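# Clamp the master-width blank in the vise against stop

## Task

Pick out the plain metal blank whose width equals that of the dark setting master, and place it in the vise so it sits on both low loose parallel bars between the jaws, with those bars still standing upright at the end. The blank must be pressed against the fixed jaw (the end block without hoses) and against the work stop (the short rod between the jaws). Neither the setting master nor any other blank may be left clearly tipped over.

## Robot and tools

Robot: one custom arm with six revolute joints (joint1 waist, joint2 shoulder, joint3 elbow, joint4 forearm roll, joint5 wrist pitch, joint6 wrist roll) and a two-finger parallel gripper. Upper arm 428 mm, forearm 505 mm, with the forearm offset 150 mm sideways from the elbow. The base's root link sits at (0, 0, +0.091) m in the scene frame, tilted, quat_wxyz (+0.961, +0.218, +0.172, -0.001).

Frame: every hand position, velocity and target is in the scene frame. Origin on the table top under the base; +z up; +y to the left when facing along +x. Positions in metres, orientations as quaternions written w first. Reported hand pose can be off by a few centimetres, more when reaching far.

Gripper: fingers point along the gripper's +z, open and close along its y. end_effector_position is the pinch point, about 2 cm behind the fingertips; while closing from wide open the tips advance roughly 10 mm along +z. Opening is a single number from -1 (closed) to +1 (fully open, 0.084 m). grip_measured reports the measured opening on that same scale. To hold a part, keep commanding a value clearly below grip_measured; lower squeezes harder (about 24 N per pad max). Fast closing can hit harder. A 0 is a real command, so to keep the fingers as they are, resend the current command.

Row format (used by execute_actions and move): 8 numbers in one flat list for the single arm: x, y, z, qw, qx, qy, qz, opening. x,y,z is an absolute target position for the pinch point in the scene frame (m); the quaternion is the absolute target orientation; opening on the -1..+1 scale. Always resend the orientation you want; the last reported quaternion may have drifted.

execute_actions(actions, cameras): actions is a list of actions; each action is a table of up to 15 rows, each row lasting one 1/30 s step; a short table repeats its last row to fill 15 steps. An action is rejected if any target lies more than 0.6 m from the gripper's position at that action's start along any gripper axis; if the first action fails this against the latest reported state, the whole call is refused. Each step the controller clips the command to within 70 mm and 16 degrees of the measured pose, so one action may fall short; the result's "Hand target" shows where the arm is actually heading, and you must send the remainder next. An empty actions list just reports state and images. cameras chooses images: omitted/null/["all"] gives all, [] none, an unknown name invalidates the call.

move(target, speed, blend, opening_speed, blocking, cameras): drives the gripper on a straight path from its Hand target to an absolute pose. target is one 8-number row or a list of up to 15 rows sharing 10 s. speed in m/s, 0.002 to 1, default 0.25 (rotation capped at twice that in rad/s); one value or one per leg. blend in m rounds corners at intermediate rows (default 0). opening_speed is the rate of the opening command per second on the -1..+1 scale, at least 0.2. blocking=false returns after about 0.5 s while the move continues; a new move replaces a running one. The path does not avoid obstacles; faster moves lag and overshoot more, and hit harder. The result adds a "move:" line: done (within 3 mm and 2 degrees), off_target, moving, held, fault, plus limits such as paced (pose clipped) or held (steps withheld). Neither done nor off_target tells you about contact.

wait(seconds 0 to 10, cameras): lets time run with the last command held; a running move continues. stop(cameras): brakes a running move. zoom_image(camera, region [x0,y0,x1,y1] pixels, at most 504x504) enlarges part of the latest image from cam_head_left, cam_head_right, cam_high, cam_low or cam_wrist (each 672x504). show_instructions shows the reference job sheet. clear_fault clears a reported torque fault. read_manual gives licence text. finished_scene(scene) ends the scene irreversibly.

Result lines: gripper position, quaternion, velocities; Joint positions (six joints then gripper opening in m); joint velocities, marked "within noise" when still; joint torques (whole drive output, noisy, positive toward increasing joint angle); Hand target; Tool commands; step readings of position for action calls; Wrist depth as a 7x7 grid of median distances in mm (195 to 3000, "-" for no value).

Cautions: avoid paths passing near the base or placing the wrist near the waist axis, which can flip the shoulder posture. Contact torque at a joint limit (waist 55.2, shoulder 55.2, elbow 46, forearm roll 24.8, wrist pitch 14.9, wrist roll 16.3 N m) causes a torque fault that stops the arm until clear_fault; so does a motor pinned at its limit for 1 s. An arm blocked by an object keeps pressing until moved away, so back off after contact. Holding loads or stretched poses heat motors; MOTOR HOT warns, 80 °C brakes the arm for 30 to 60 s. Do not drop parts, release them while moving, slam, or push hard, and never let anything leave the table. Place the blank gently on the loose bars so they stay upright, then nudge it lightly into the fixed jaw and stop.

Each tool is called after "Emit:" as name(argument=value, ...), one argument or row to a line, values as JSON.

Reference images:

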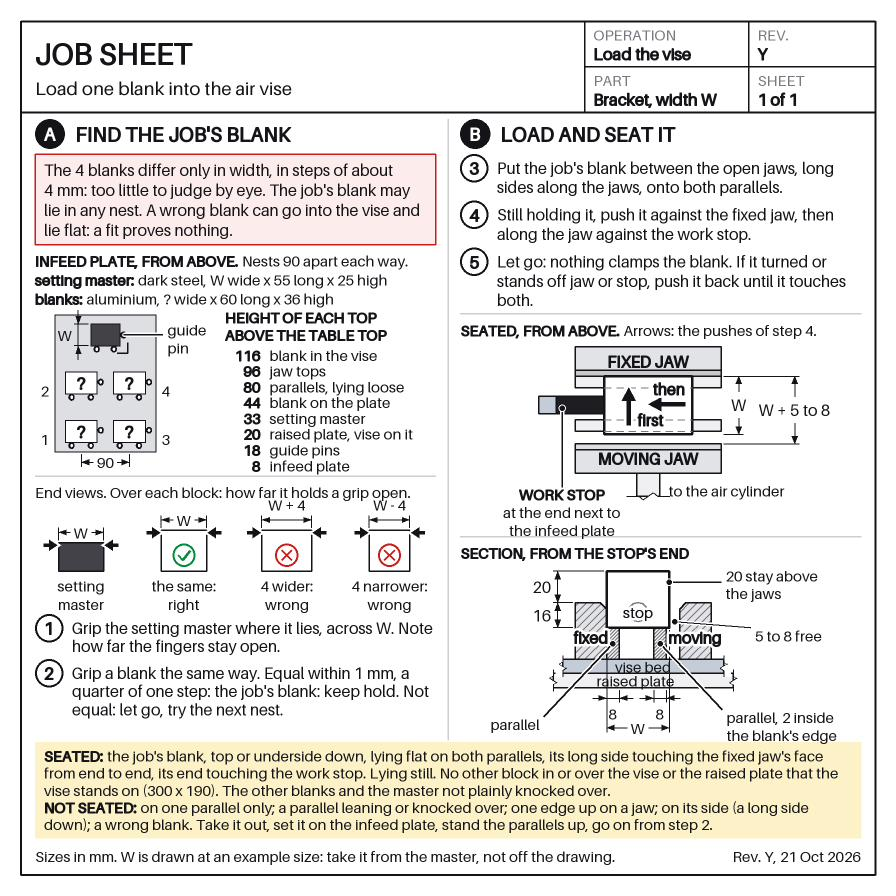

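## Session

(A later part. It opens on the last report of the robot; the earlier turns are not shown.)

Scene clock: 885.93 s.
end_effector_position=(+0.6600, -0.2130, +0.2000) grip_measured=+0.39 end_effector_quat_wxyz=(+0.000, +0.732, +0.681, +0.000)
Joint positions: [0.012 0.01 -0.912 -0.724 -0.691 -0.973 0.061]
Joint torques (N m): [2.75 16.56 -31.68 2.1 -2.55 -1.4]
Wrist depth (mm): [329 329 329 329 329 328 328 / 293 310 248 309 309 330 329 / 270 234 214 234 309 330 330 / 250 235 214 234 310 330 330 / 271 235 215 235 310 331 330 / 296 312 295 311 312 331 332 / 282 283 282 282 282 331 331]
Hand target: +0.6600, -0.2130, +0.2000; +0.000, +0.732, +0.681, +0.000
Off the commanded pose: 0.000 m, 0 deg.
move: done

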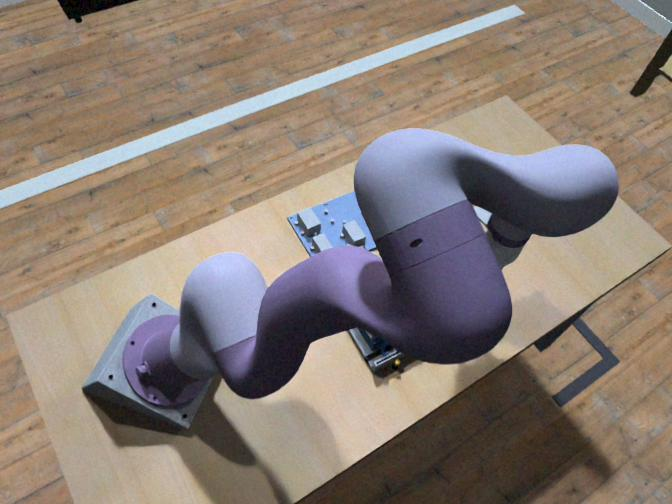

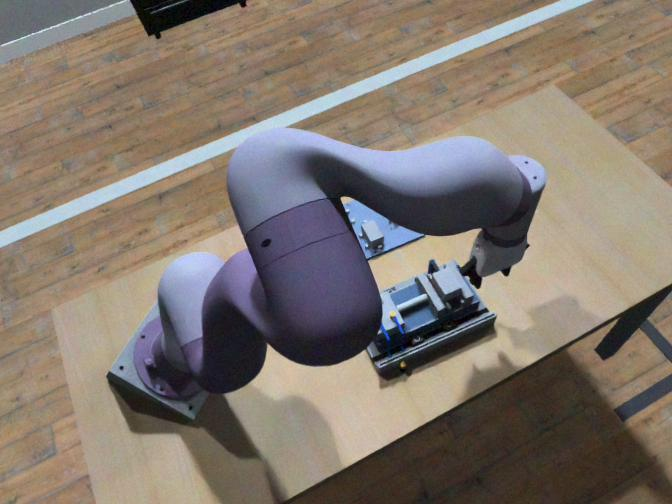

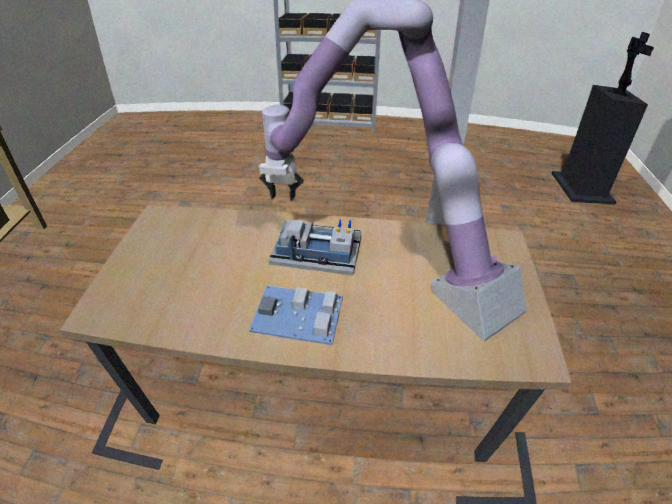

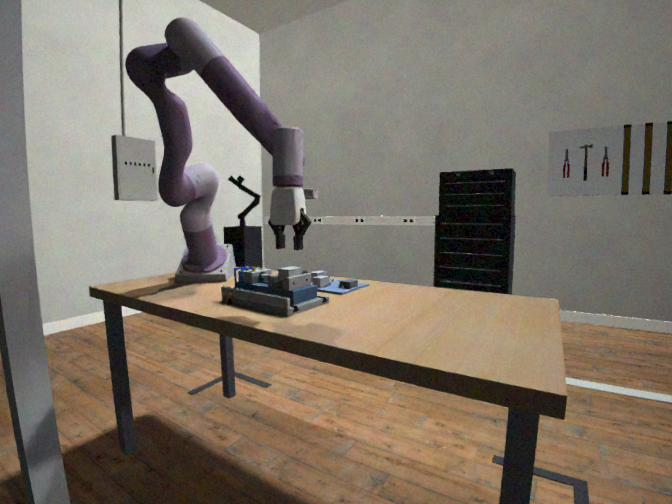

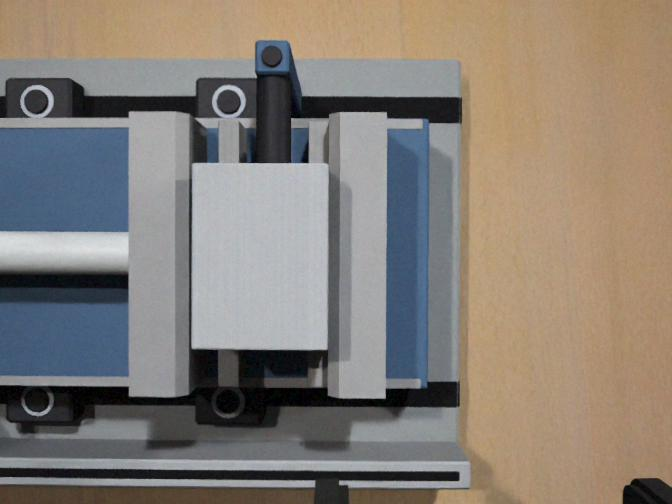

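Emit:
move(
  target=[
    [0.64, -0.1, 0.30, 0, 0.7320, 0.6813, 0, 1.0],
    [0.5875, 0.128, 0.45, 0, 0.7320, 0.6813, 0, 1.0],
  ],
  speed=[0.15, 0.2],
  blend=[0.05, 0],
  cameras=["cam_wrist"],
)

Emit:
zoom_image(
  camera="cam_wrist",
  region=[160, 120, 520, 390],
)

Emit:
move(
  target=[
    [0.5875, 0.128, 0.27, 0, 0.7320, 0.6813, 0, 1.0],
  ],
  speed=[0.15],
  cameras=["cam_wrist"],
)

Emit:
zoom_image(
  camera="cam_wrist",
  region=[80, 60, 590, 443],
)

Emit:
move(
  target=[
    [0.5875, 0.128, 0.12, 0, 0.7320, 0.6813, 0, 1.0],
  ],
  speed=[0.1],
  cameras=["cam_wrist"],
)

Emit:
zoom_image(
  camera="cam_wrist",
  region=[160, 120, 520, 390],
)

Scene clock: 1069.43 s.
end_effector_position=(+0.5875, +0.1279, +0.4500) grip_measured=+1.00 end_effector_quat_wxyz=(+0.000, +0.732, +0.681, +0.000)
Joint positions: [0.851 -0.098 -1.113 -0.598 -1.198 -0.376 0.084]
Joint torques (N m): [17.07 5.72 -36.81 2.13 -2.55 1.31]
Wrist depth (mm): [1320 1329 1316 1317 1318 1320 1324 / 577 578 580 577 579 578 577 / 580 581 578 579 578 579 580 / 580 582 540 572 573 580 579 / 583 582 573 571 573 579 580 / 585 583 575 574 575 583 584 / 584 584 584 585 584 584 583]
Hand target: +0.5875, +0.1280, +0.4500; +0.000, +0.732, +0.681, +0.000
Off the commanded pose: 0.000 m, 0 deg.
move: done
Images, in order (width x height): cam_wrist 672x504.

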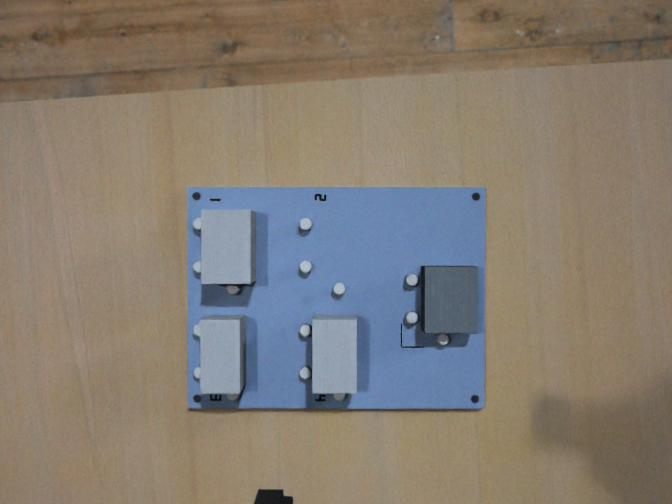

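Scaled by 1.400 from the camera's 672x504 image, which has a finer 960x720 frame.

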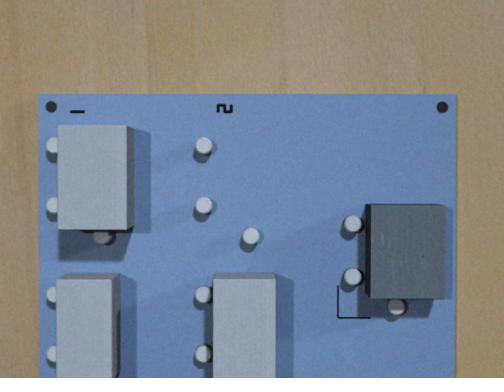

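Scene clock: 1071.20 s.
end_effector_position=(+0.5875, +0.1280, +0.2701) grip_measured=+1.00 end_effector_quat_wxyz=(+0.000, +0.732, +0.681, +0.000)
Joint positions: [0.676 -0.227 -0.943 -0.762 -0.882 -0.28 0.084]
Joint torques (N m): [6.48 12.16 -16.39 -1.11 2.71 1.46]
Wrist depth (mm): [399 399 399 398 398 398 398 / 399 400 399 399 399 398 399 / 401 392 391 392 392 392 400 / 401 357 392 392 392 392 400 / 402 393 393 394 393 368 401 / 403 359 394 358 394 393 402 / 403 404 395 358 394 394 403]
Hand target: +0.5875, +0.1280, +0.2700; +0.000, +0.732, +0.681, +0.000
Off the commanded pose: 0.000 m, 0 deg.
move: done
Images, in order (width x height): cam_wrist 672x504.

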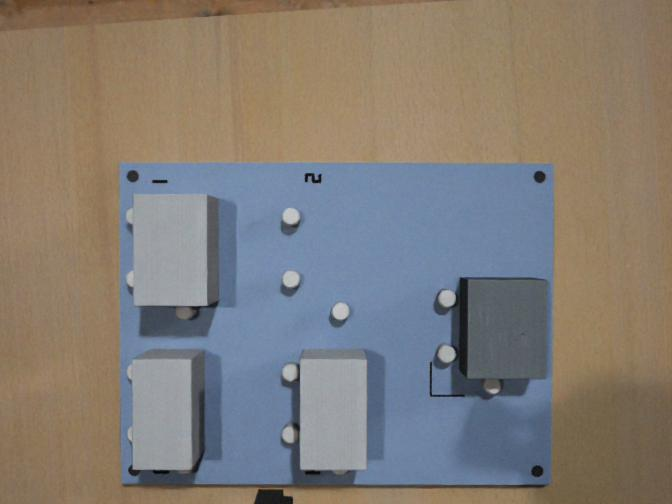

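Region (80, 60, 590, 443) is 510x383 pixels. A region can be at most 504 by 504 pixels.

Scene clock: 1073.27 s.
end_effector_position=(+0.5875, +0.1280, +0.1201) grip_measured=+1.00 end_effector_quat_wxyz=(+0.000, +0.732, +0.681, +0.000)
Joint positions: [0.529 -0.438 -0.915 -1.022 -0.667 -0.088 0.084]
Joint torques (N m): [8.74 17.73 -27.36 -1.15 2.76 1.28]
Wrist depth (mm): [249 250 249 249 249 249 249 / 250 250 250 249 249 249 249 / 206 241 242 242 242 242 242 / 206 241 243 243 242 242 242 / 207 241 243 243 243 243 218 / 243 244 243 243 243 243 218 / 208 244 244 208 244 244 219]
Hand target: +0.5875, +0.1280, +0.1200; +0.000, +0.732, +0.681, +0.000
Off the commanded pose: 0.000 m, 0 deg.
move: done
Images, in order (width x height): cam_wrist 672x504.

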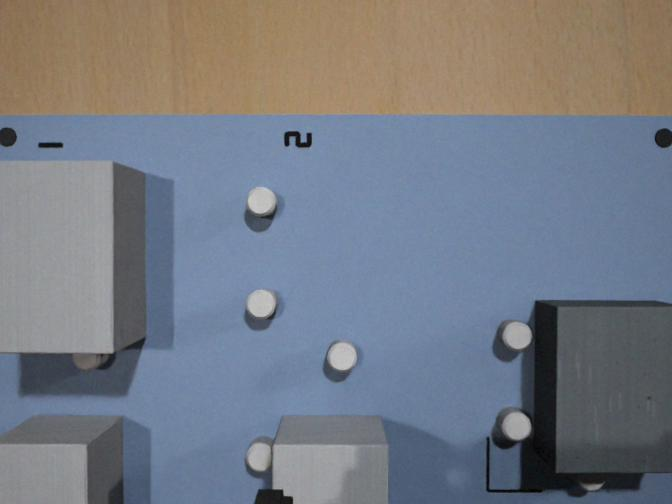

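Scaled by 1.400 from the camera's 672x504 image, which has a finer 960x720 frame.

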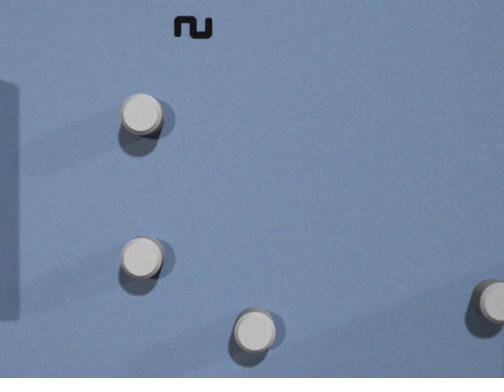

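Emit:
move(
  target=[
    [0.5875, 0.128, 0.27, 0, 0.7320, 0.6813, 0, 1.0],
  ],
  speed=[0.1],
  cameras=["cam_wrist"],
)

Emit:
zoom_image(
  camera="cam_wrist",
  region=[110, 140, 570, 485],
)

Emit:
move(
  target=[
    [0.5875, 0.028, 0.27, 0, 0.7320, 0.6813, 0, 1.0],
  ],
  speed=[0.1],
  cameras=["cam_wrist"],
)

Emit:
zoom_image(
  camera="cam_wrist",
  region=[110, 0, 570, 345],
)

Emit:
move(
  target=[
    [0.4875, 0.128, 0.27, 0, 0.7320, 0.6813, 0, 1.0],
  ],
  speed=[0.12],
  cameras=["cam_wrist"],
)

Emit:
zoom_image(
  camera="cam_wrist",
  region=[212, 140, 672, 485],
)

Scene clock: 1135.03 s.
end_effector_position=(+0.5875, +0.1280, +0.2699) grip_measured=+1.00 end_effector_quat_wxyz=(+0.000, +0.732, +0.681, +0.000)
Joint positions: [0.675 -0.227 -0.943 -0.762 -0.882 -0.28 0.084]
Joint torques (N m): [17.94 38.11 -32.56 2.03 -2.64 -1.32]
Wrist depth (mm): [399 398 398 398 398 398 398 / 398 399 399 400 398 399 399 / 401 392 392 392 393 392 400 / 401 357 392 392 392 392 400 / 402 394 393 392 392 368 401 / 402 357 393 356 393 393 401 / 403 394 395 358 394 395 403]
Hand target: +0.5875, +0.1280, +0.2700; +0.000, +0.732, +0.681, +0.000
Off the commanded pose: 0.000 m, 0 deg.
move: done
Images, in order (width x height): cam_wrist 672x504.

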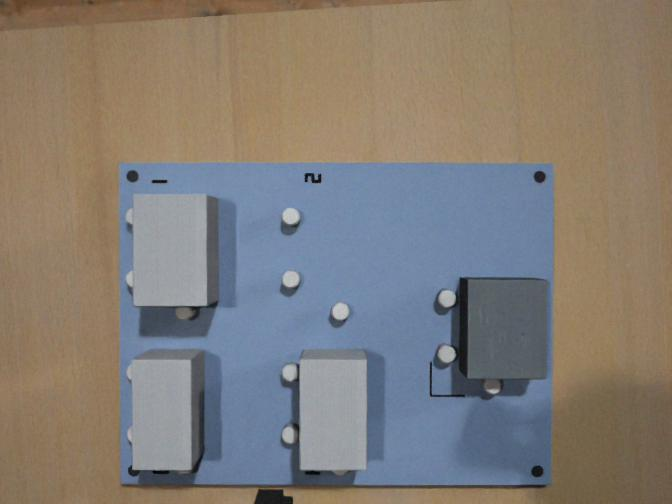

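Scaled by 1.096 from the camera's 672x504 image, which has a finer 960x720 frame.

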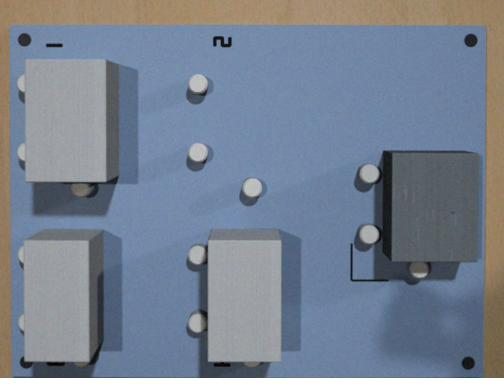

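Scene clock: 1136.60 s.
end_effector_position=(+0.5875, +0.0281, +0.2700) grip_measured=+1.00 end_effector_quat_wxyz=(+0.000, +0.732, +0.681, +0.000)
Joint positions: [0.538 -0.047 -0.832 -0.766 -0.867 -0.43 0.084]
Joint torques (N m): [5.18 34.07 -15.6 1.91 2.71 -1.29]
Wrist depth (mm): [398 354 389 391 389 390 398 / 400 356 391 391 391 391 399 / 400 392 392 391 391 399 399 / 400 365 393 357 392 400 401 / 402 401 401 401 401 401 402 / 403 402 402 402 403 402 402 / 404 404 403 404 403 403 402]
Hand target: +0.5875, +0.0280, +0.2700; +0.000, +0.732, +0.681, +0.000
Off the commanded pose: 0.000 m, 0 deg.
move: done
Images, in order (width x height): cam_wrist 672x504.

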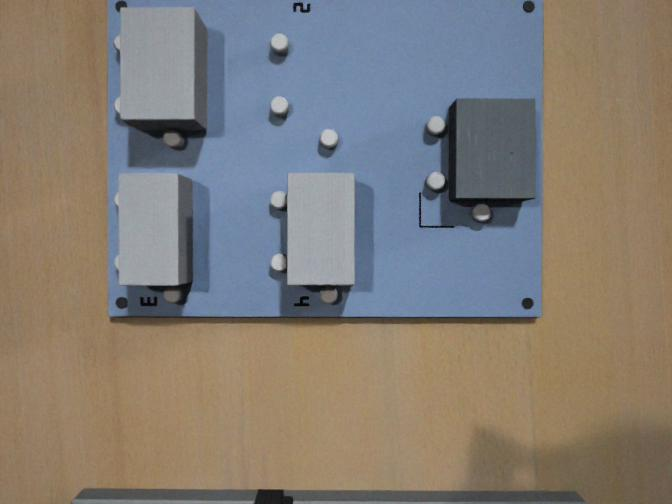

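Scaled by 1.096 from the camera's 672x504 image, which has a finer 960x720 frame.

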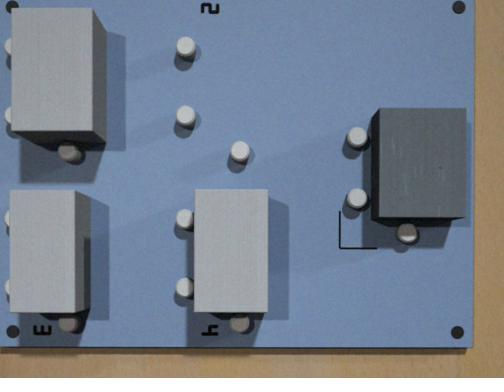

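Scene clock: 1138.33 s.
end_effector_position=(+0.4875, +0.1279, +0.2700) grip_measured=+1.00 end_effector_quat_wxyz=(+0.000, +0.732, +0.681, +0.000)
Joint positions: [0.789 -0.116 -0.738 -0.771 -0.862 -0.128 0.084]
Joint torques (N m): [14.88 5.37 -16.2 0.62 2.62 1.38]
Wrist depth (mm): [399 399 398 399 398 399 398 / 398 399 399 399 399 399 398 / 399 400 400 391 392 392 392 / 401 401 402 356 393 392 392 / 402 402 401 393 393 393 383 / 403 402 402 358 393 358 393 / 403 404 403 394 395 395 394]
Hand target: +0.4875, +0.1280, +0.2700; +0.000, +0.732, +0.681, +0.000
Off the commanded pose: 0.000 m, 0 deg.
move: done
Images, in order (width x height): cam_wrist 672x504.

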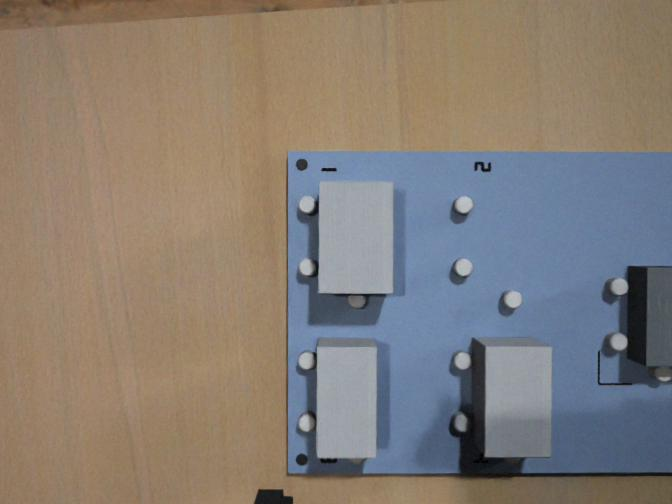

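Scaled by 1.096 from the camera's 672x504 image, which has a finer 960x720 frame.

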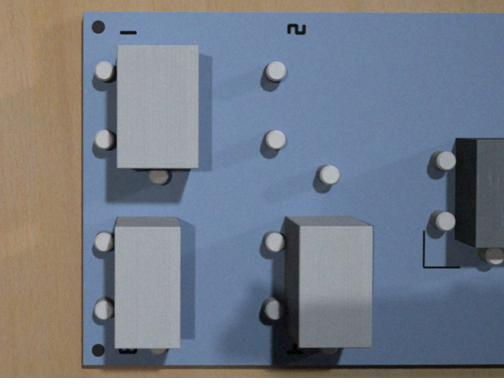

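Emit:
move(
  target=[
    [0.6069, -0.1435, 0.22, 0, 0.7320, 0.6813, 0, 0.6],
    [0.6069, -0.1435, 0.1195, 0, 0.7320, 0.6813, 0, 0.6],
    [0.6069, -0.1435, 0.1195, 0, 0.7320, 0.6813, 0, -1.0],
  ],
  speed=[0.2, 0.07, 0.07],
  opening_speed=0.7,
  cameras=["cam_wrist"],
)

Scene clock: 1302.20 s.
end_effector_position=(+0.6069, -0.1435, +0.1195) grip_measured=-0.01 end_effector_quat_wxyz=(+0.000, +0.732, +0.681, +0.000)
Joint positions: [0.066 -0.088 -0.767 -0.977 -0.558 -0.617 0.044]
Joint torques (N m): [4.76 25.42 -19.52 -0.63 2.08 -0.5]
Wrist depth (mm): [249 249 249 249 248 248 248 / 249 250 249 249 249 249 249 / 250 249 249 249 249 230 249 / 230 215 230 214 - 229 229 / - - - - - - 230 / - - - - - - - / - - - - - - -]
Hand target: +0.6069, -0.1435, +0.1195; +0.000, +0.732, +0.681, +0.000
Off the commanded pose: 0.000 m, 0 deg.
move: done
Images, in order (width x height): cam_wrist 672x504.

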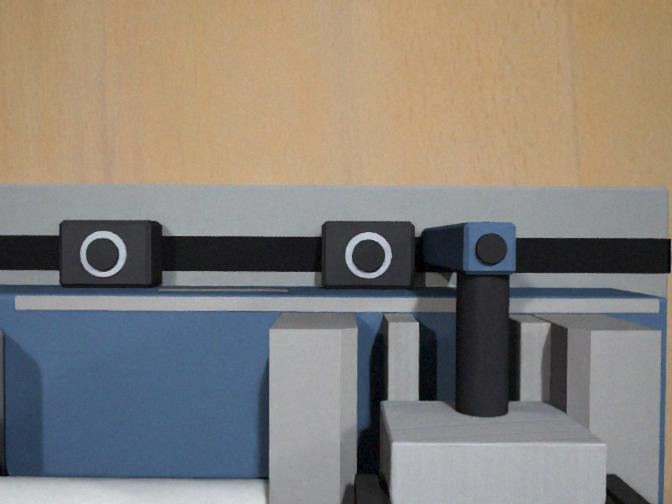

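Emit:
zoom_image(
  camera="cam_wrist",
  region=[360, 270, 660, 495],
)

Scaled by 1.680 from the camera's 672x504 image, which has a finer 960x720 frame.

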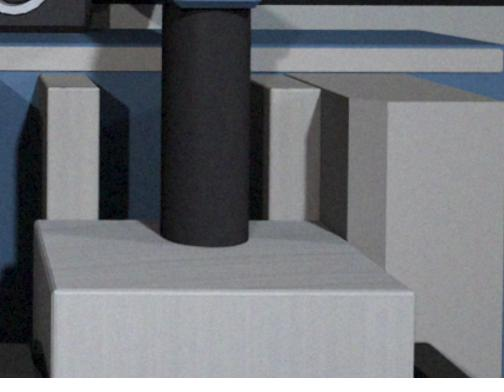

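Emit:
move(
  target=[
    [0.6069, -0.1435, 0.20, 0, 0.7320, 0.6813, 0, -1.0],
    [0.59, 0.05, 0.22, 0, 0.7320, 0.6813, 0, -1.0],
    [0.562, 0.197, 0.11, 0, 0.7320, 0.6813, 0, -1.0],
    [0.562, 0.197, 0.0476, 0, 0.7320, 0.6813, 0, -1.0],
  ],
  speed=[0.1, 0.2, 0.2, 0.05],
  blend=[0.03, 0.05, 0.01, 0],
  cameras=["cam_wrist", "cam_high"],
)

Scene clock: 1328.10 s.
end_effector_position=(+0.5620, +0.1970, +0.0477) grip_measured=-0.01 end_effector_quat_wxyz=(+0.000, +0.732, +0.681, +0.000)
Joint positions: [0.57 -0.657 -0.986 -1.172 -0.613 0.145 0.044]
Joint torques (N m): [11 22.41 -25.48 -1.08 2.76 1.44]
Wrist depth (mm): [- - - - - - - / - - - - - - - / - - - - - - - / - - - - - - - / - - - - - - - / - - - - - - - / - - - - - - -]
Hand target: +0.5620, +0.1970, +0.0476; +0.000, +0.732, +0.681, +0.000
Off the commanded pose: 0.000 m, 0 deg.
move: done
Images, in order (width x height): cam_high 672x504, cam_wrist 672x504.

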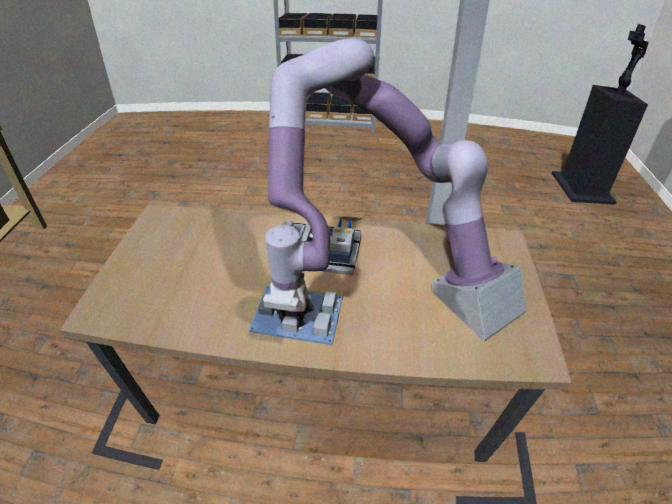

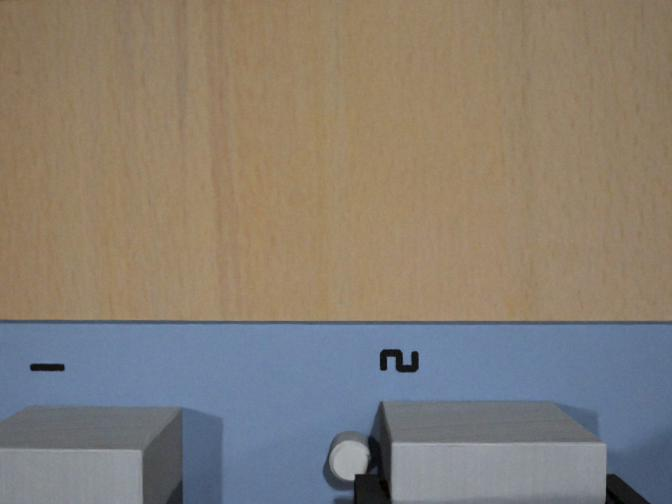

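Emit:
move(
  target=[
    [0.562, 0.197, 0.0476, 0, 0.7320, 0.6813, 0, 1.0],
    [0.562, 0.197, 0.10, 0, 0.7320, 0.6813, 0, 1.0],
    [0.585, 0.085, 0.24, 0, 0.7320, 0.6813, 0, 1.0],
  ],
  speed=[0.1, 0.1, 0.15],
  blend=[0, 0.02, 0],
  opening_speed=1.5,
  cameras=["cam_wrist"],
)

Emit:
zoom_image(
  camera="cam_wrist",
  region=[84, 90, 336, 279],
)

Emit:
zoom_image(
  camera="cam_wrist",
  region=[84, 279, 336, 468],
)

Emit:
zoom_image(
  camera="cam_wrist",
  region=[336, 200, 588, 389],
)

Scene clock: 1350.73 s.
end_effector_position=(+0.5850, +0.0850, +0.2399) grip_measured=+1.00 end_effector_quat_wxyz=(+0.000, +0.732, +0.681, +0.000)
Joint positions: [0.592 -0.181 -0.87 -0.81 -0.824 -0.305 0.084]
Joint torques (N m): [5.58 37.91 -15.85 1.92 -2.56 -1.27]
Wrist depth (mm): [369 369 368 368 368 369 368 / 369 326 361 326 362 361 368 / 370 326 361 326 361 362 369 / 371 363 362 363 362 337 370 / 371 328 363 327 363 363 371 / 372 362 364 327 364 363 372 / 373 373 373 373 372 373 372]
Hand target: +0.5850, +0.0850, +0.2400; +0.000, +0.732, +0.681, +0.000
Off the commanded pose: 0.000 m, 0 deg.
move: done
Images, in order (width x height): cam_wrist 672x504.

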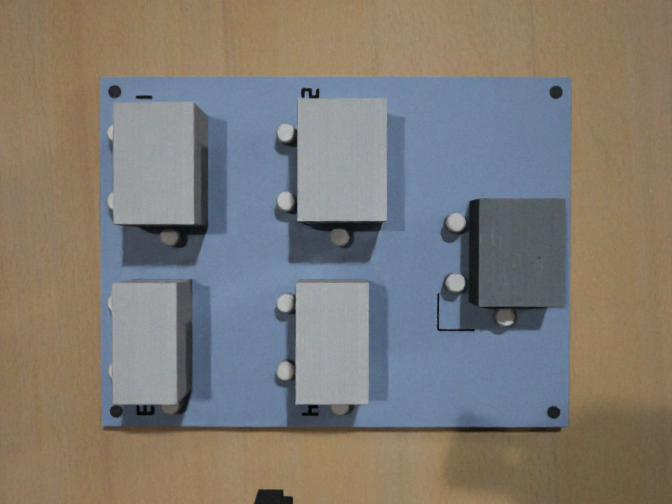

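Scaled by 2.000 from the camera's 672x504 image, which has a finer 960x720 frame.

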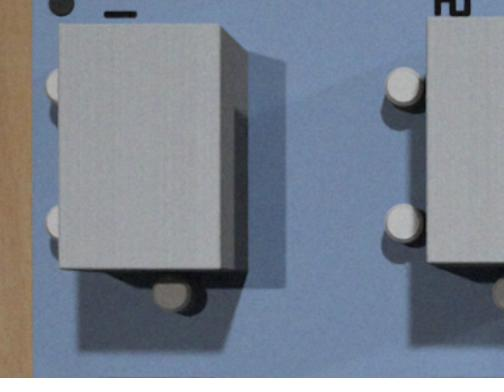

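Scaled by 2.000 from the camera's 672x504 image, which has a finer 960x720 frame.

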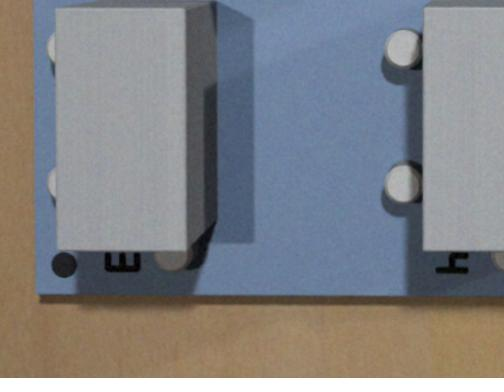

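Scaled by 2.000 from the camera's 672x504 image, which has a finer 960x720 frame.

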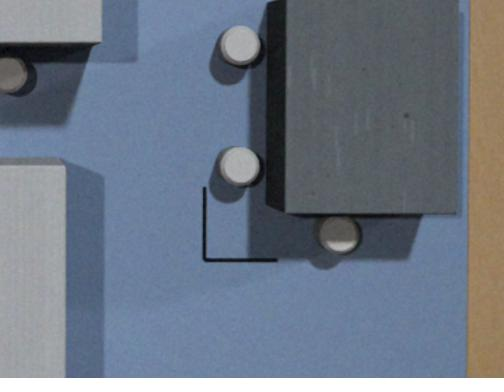

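Emit:
move(
  target=[
    [0.562, 0.196, 0.12, 0, 0.7320, 0.6813, 0, 1.0],
    [0.562, 0.196, 0.048, 0, 0.7320, 0.6813, 0, 1.0],
    [0.562, 0.196, 0.048, 0, 0.7320, 0.6813, 0, -1.0],
  ],
  speed=[0.2, 0.08, 0.08],
  blend=[0.02, 0, 0],
  opening_speed=1.0,
  cameras=["cam_wrist"],
)

Emit:
move(
  target=[
    [0.562, 0.196, 0.12, 0, 0.7320, 0.6813, 0, -1.0],
    [0.58, 0.05, 0.19, 0, 0.7320, 0.6813, 0, -1.0],
    [0.603, -0.20, 0.19, 0, 0.7320, 0.6813, 0, -1.0],
  ],
  speed=[0.1, 0.2, 0.2],
  blend=[0.03, 0.05, 0],
  cameras=["cam_wrist"],
)

Emit:
zoom_image(
  camera="cam_wrist",
  region=[336, 90, 588, 279],
)

Emit:
zoom_image(
  camera="cam_wrist",
  region=[376, 300, 628, 489],
)

Scene clock: 1389.17 s.
end_effector_position=(+0.5620, +0.1960, +0.0480) grip_measured=-0.01 end_effector_quat_wxyz=(+0.000, +0.732, +0.681, +0.000)
Joint positions: [0.569 -0.655 -0.984 -1.172 -0.613 0.144 0.044]
Joint torques (N m): [11.8 22.35 -17.29 0.07 2.13 1.33]
Wrist depth (mm): [- - - - - - - / - - - - - - - / - - - - - - - / - - - - - - - / - - - - - - - / - - - - - - - / - - - - - - -]
Hand target: +0.5620, +0.1960, +0.0480; +0.000, +0.732, +0.681, +0.000
Off the commanded pose: 0.000 m, 0 deg.
move: done
Images, in order (width x height): cam_wrist 672x504.

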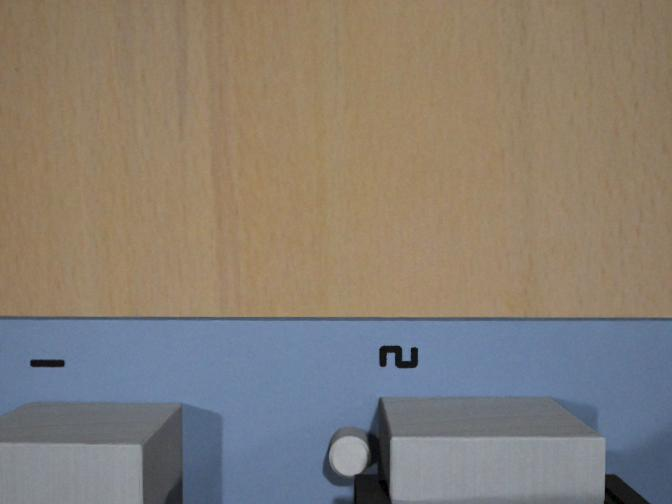

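Scene clock: 1392.70 s.
end_effector_position=(+0.6030, -0.2000, +0.1900) grip_measured=-0.01 end_effector_quat_wxyz=(+0.000, +0.732, +0.681, +0.000)
Joint positions: [0.021 0.096 -0.763 -0.779 -0.65 -0.896 0.044]
Joint torques (N m): [1.53 33.78 -31.34 1.82 2.66 -1.34]
Wrist depth (mm): [319 319 319 318 319 318 318 / 300 300 299 299 299 298 318 / 236 260 260 240 260 240 320 / 232 260 261 241 260 240 320 / 233 261 261 241 261 241 320 / 258 262 262 225 261 261 321 / 278 286 - - - - 322]
Hand target: +0.6030, -0.2000, +0.1900; +0.000, +0.732, +0.681, +0.000
Off the commanded pose: 0.000 m, 0 deg.
move: done
Images, in order (width x height): cam_wrist 672x504.

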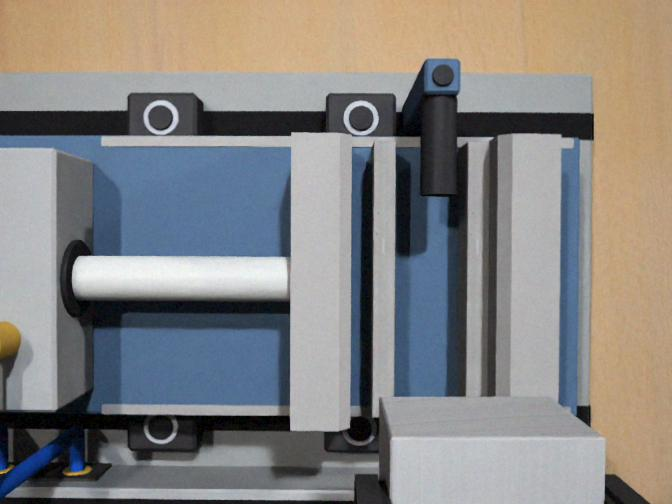

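Scaled by 2.000 from the camera's 672x504 image, which has a finer 960x720 frame.

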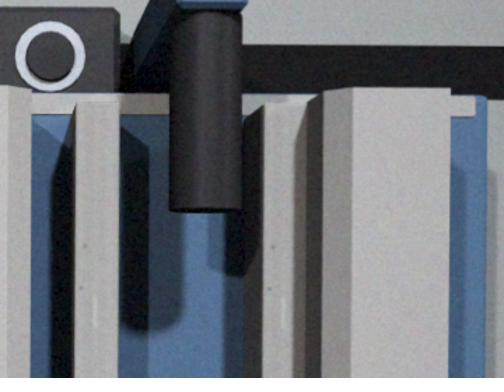

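Scaled by 2.000 from the camera's 672x504 image, which has a finer 960x720 frame.

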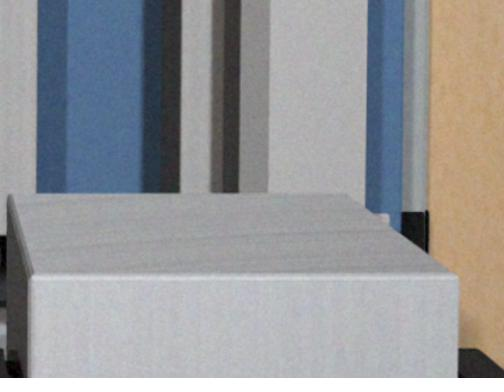

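Emit:
move(
  target=[
    [0.6033, -0.1477, 0.19, 0, 0.7347, 0.6784, 0, -1.0],
    [0.6033, -0.1477, 0.122, 0, 0.7347, 0.6784, 0, -1.0],
  ],
  speed=[0.12, 0.06],
  blend=[0.01, 0],
  cameras=["cam_wrist"],
)

Emit:
zoom_image(
  camera="cam_wrist",
  region=[370, 280, 650, 490],
)

Scene clock: 1425.37 s.
end_effector_position=(+0.6033, -0.1477, +0.1221) grip_measured=-0.01 end_effector_quat_wxyz=(+0.000, +0.735, +0.678, +0.000)
Joint positions: [0.06 -0.073 -0.758 -0.971 -0.558 -0.621 0.044]
Joint torques (N m): [3.01 16.15 -27.09 -1.21 2.64 1.36]
Wrist depth (mm): [251 251 252 251 251 251 251 / 252 252 252 251 252 251 251 / 252 232 252 252 252 232 252 / 232 217 233 217 - 232 232 / - - - - - - - / - - - - - - - / - - - - - - -]
Hand target: +0.6033, -0.1477, +0.1220; +0.000, +0.735, +0.678, +0.000
Off the commanded pose: 0.000 m, 0 deg.
move: done
Images, in order (width x height): cam_wrist 672x504.

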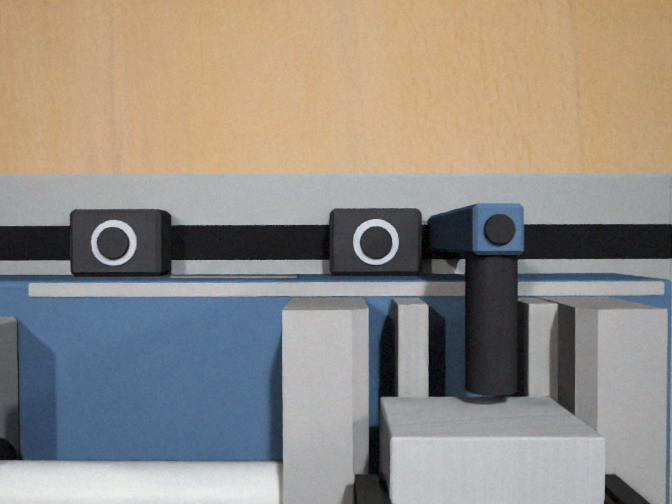

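Scaled by 1.800 from the camera's 672x504 image, which has a finer 960x720 frame.

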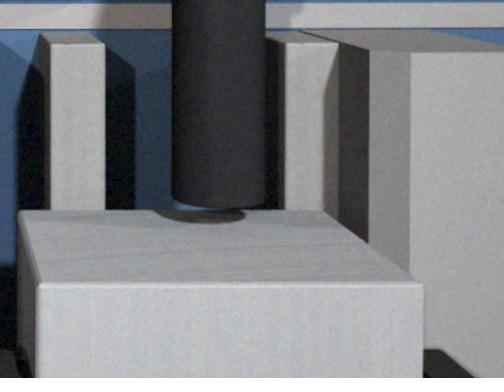

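Emit:
move(
  target=[
    [0.6072, -0.1480, 0.122, 0, 0.7347, 0.6784, 0, -1.0],
  ],
  speed=[0.015],
  cameras=[],
)

Scene clock: 1448.17 s.
end_effector_position=(+0.6068, -0.1480, +0.1219) grip_measured=-0.01 end_effector_quat_wxyz=(+0.000, +0.735, +0.678, +0.000)
Joint positions: [0.06 -0.079 -0.767 -0.967 -0.561 -0.627 0.044]
Joint torques (N m): [2.43 18.56 -43.77 0.56 1.93 -0.79]
Wrist depth (mm): [251 251 251 251 251 251 251 / 252 252 251 252 251 251 251 / 252 232 252 252 251 232 251 / 233 217 232 217 - 232 232 / - - - - - - - / - - - - - - - / - - - - - - 234]
Hand target: +0.6072, -0.1480, +0.1220; +0.000, +0.735, +0.678, +0.000
Off the commanded pose: 0.000 m, 0 deg.
move: done
No camera images: "cameras" was empty.

Emit:
move(
  target=[
    [0.6068, -0.1480, 0.122, 0, 0.7347, 0.6784, 0, -1.0],
    [0.6072, -0.1428, 0.122, 0, 0.7347, 0.6784, 0, -1.0],
    [0.6072, -0.1432, 0.122, 0, 0.7347, 0.6784, 0, -1.0],
    [0.6072, -0.1432, 0.1193, 0, 0.7347, 0.6784, 0, -1.0],
  ],
  speed=[0.015, 0.02, 0.015, 0.015],
  cameras=["cam_wrist"],
)

Emit:
zoom_image(
  camera="cam_wrist",
  region=[370, 280, 650, 490],
)

Scene clock: 1458.43 s.
end_effector_position=(+0.6071, -0.1431, +0.1194) grip_measured=-0.01 end_effector_quat_wxyz=(+0.000, +0.735, +0.678, +0.000) end_effector_velocity=(+0.000, +0.001, -0.002) end_effector_angular_velocity=(+0.002, +0.000, -0.002)
Joint positions: [0.067 -0.089 -0.768 -0.977 -0.559 -0.609 0.044]
Joint velocities: [-0.001 -0.003 0.001 -0.004 0.004 0.005 0]
Joint torques (N m): [5.51 15.74 -38.92 -2.36 10.6 1.9]
Wrist depth (mm): [249 249 249 248 248 248 248 / 249 249 249 249 248 248 249 / 250 250 249 249 249 230 249 / 230 216 230 214 - 229 229 / - 202 201 - - - 229 / - - - - - - - / - - - - - - -]
Hand target: +0.6072, -0.1432, +0.1193; +0.000, +0.735, +0.678, +0.000
Off the commanded pose: 0.000 m, 0 deg.
move: done
Images, in order (width x height): cam_wrist 672x504.

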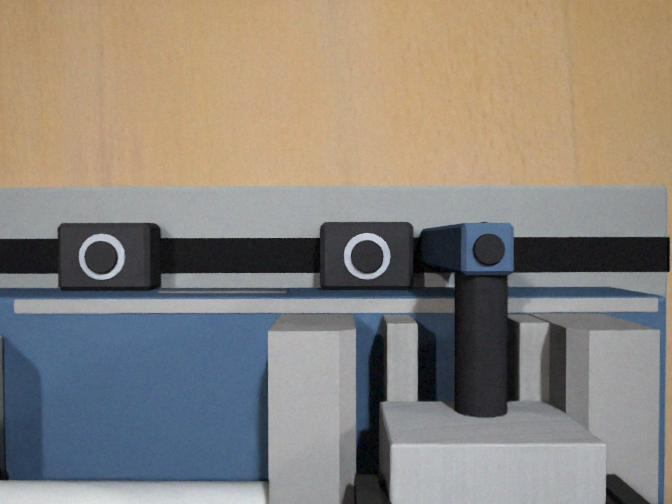

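Scaled by 1.800 from the camera's 672x504 image, which has a finer 960x720 frame.

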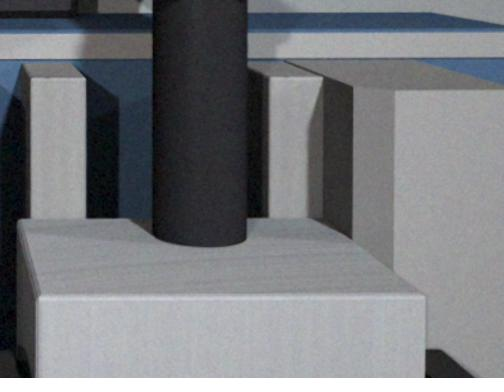

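Emit:
move(
  target=[
    [0.6072, -0.1432, 0.1193, 0, 0.7347, 0.6784, 0, 0.4],
    [0.6072, -0.1432, 0.17, 0, 0.7347, 0.6784, 0, 0.4],
    [0.660, -0.213, 0.20, 0, 0.7347, 0.6784, 0, 0.4],
  ],
  speed=[0.05, 0.1, 0.15],
  opening_speed=0.7,
  cameras=["cam_wrist", "cam_low"],
)

Emit:
zoom_image(
  camera="cam_wrist",
  region=[150, 90, 402, 279],
)

Emit:
zoom_image(
  camera="cam_wrist",
  region=[150, 240, 402, 429],
)

Scene clock: 1478.83 s.
end_effector_position=(+0.6600, -0.2130, +0.2000) grip_measured=+0.39 end_effector_quat_wxyz=(+0.000, +0.735, +0.678, +0.000)
Joint positions: [0.012 0.01 -0.912 -0.724 -0.691 -0.965 0.061]
Joint torques (N m): [1.54 17.17 -31.91 1.73 -2.6 -1.36]
Wrist depth (mm): [329 329 329 328 328 329 328 / 294 309 250 309 309 329 328 / 270 234 214 233 310 329 330 / 248 235 214 234 310 330 330 / 271 235 215 234 311 330 331 / 296 311 295 312 312 331 331 / 283 283 282 282 282 332 331]
Hand target: +0.6600, -0.2130, +0.2000; +0.000, +0.735, +0.678, +0.000
Off the commanded pose: 0.000 m, 0 deg.
move: done
Images, in order (width x height): cam_low 672x504, cam_wrist 672x504.

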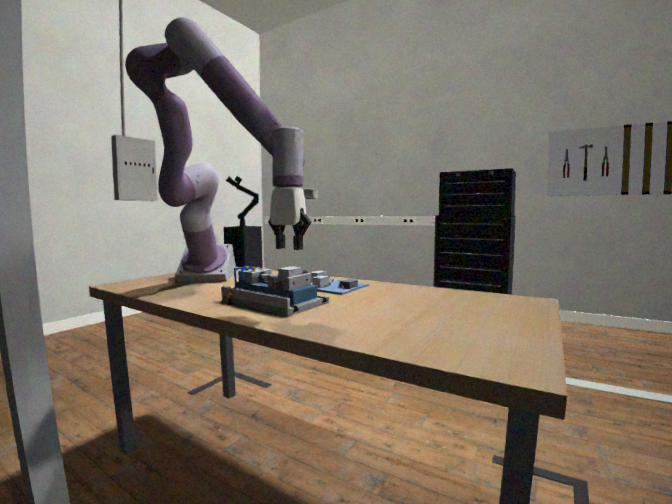

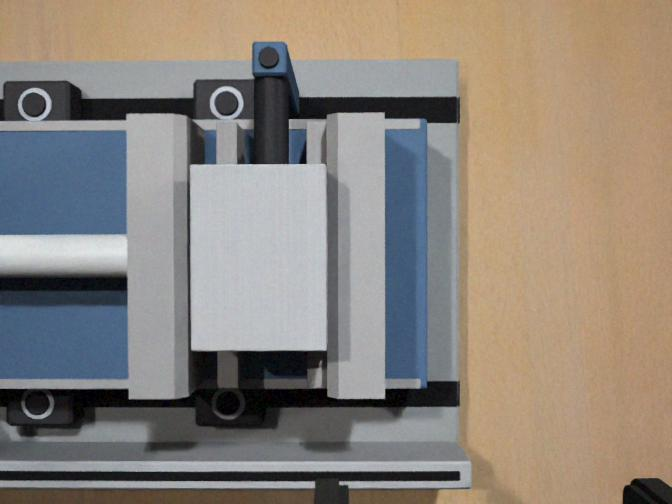

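Scaled by 2.000 from the camera's 672x504 image, which has a finer 960x720 frame.

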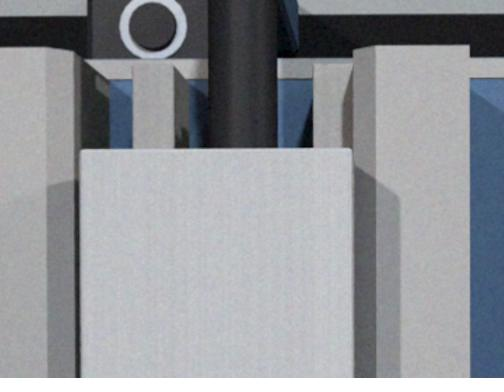

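Scaled by 2.000 from the camera's 672x504 image, which has a finer 960x720 frame.

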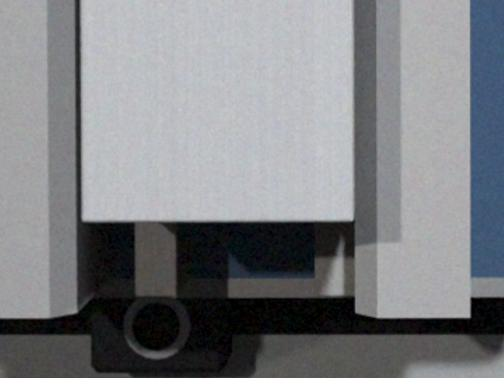

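Emit:
move(
  target=[
    [0.60, -0.12, 0.40, 0, 0.7330, 0.6802, 0, 1.0],
    [0.58, -0.06, 0.57, 0, 0.7320, 0.6813, 0, 1.0],
  ],
  speed=[0.2, 0.25],
  blend=[0.05, 0],
  cameras=["cam_wrist", "cam_high"],
)

Emit:
zoom_image(
  camera="cam_wrist",
  region=[168, 50, 504, 302],
)

Emit:
zoom_image(
  camera="cam_wrist",
  region=[168, 252, 504, 504],
)

Scene clock: 1508.50 s.
end_effector_position=(+0.5800, -0.0600, +0.5699) grip_measured=+1.00 end_effector_quat_wxyz=(+0.000, +0.732, +0.681, +0.000)
Joint positions: [0.769 0.245 -1.131 -0.563 -1.459 -0.644 0.084]
Joint torques (N m): [11.07 -4.82 -35.65 2.02 -2.49 1.38]
Wrist depth (mm): [696 697 687 691 688 698 695 / 699 698 691 689 691 699 700 / 699 699 692 694 690 699 698 / 701 703 702 697 701 699 699 / 702 703 683 673 680 701 698 / 704 702 607 642 642 705 701 / 706 702 646 657 657 703 703]
Hand target: +0.5800, -0.0600, +0.5700; +0.000, +0.732, +0.681, +0.000
Off the commanded pose: 0.000 m, 0 deg.
move: done
Images, in order (width x height): cam_high 672x504, cam_wrist 672x504.

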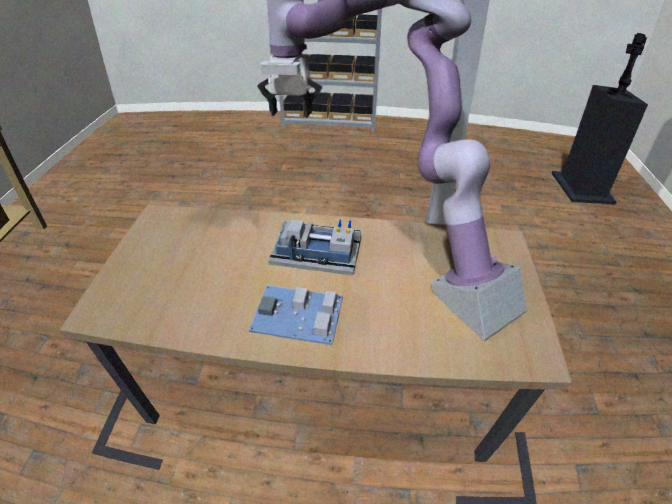

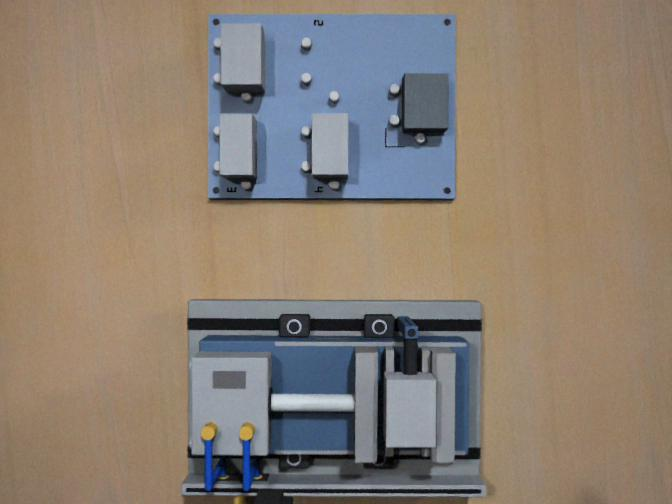

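Scaled by 1.500 from the camera's 672x504 image, which has a finer 960x720 frame.

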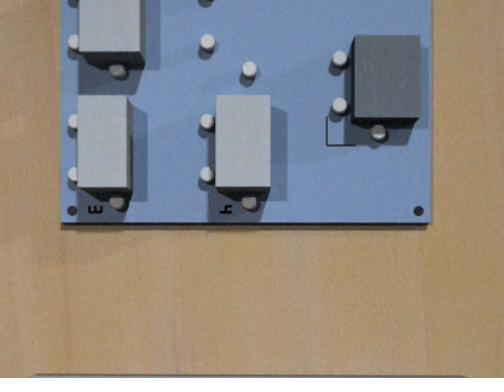

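Scaled by 1.500 from the camera's 672x504 image, which has a finer 960x720 frame.

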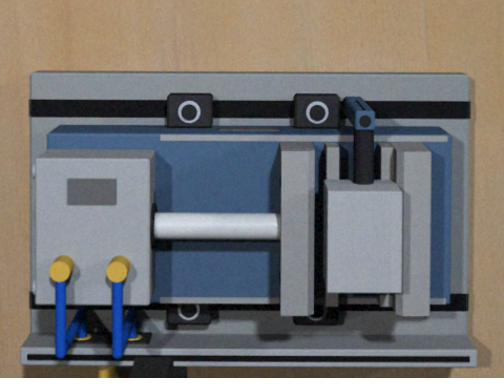

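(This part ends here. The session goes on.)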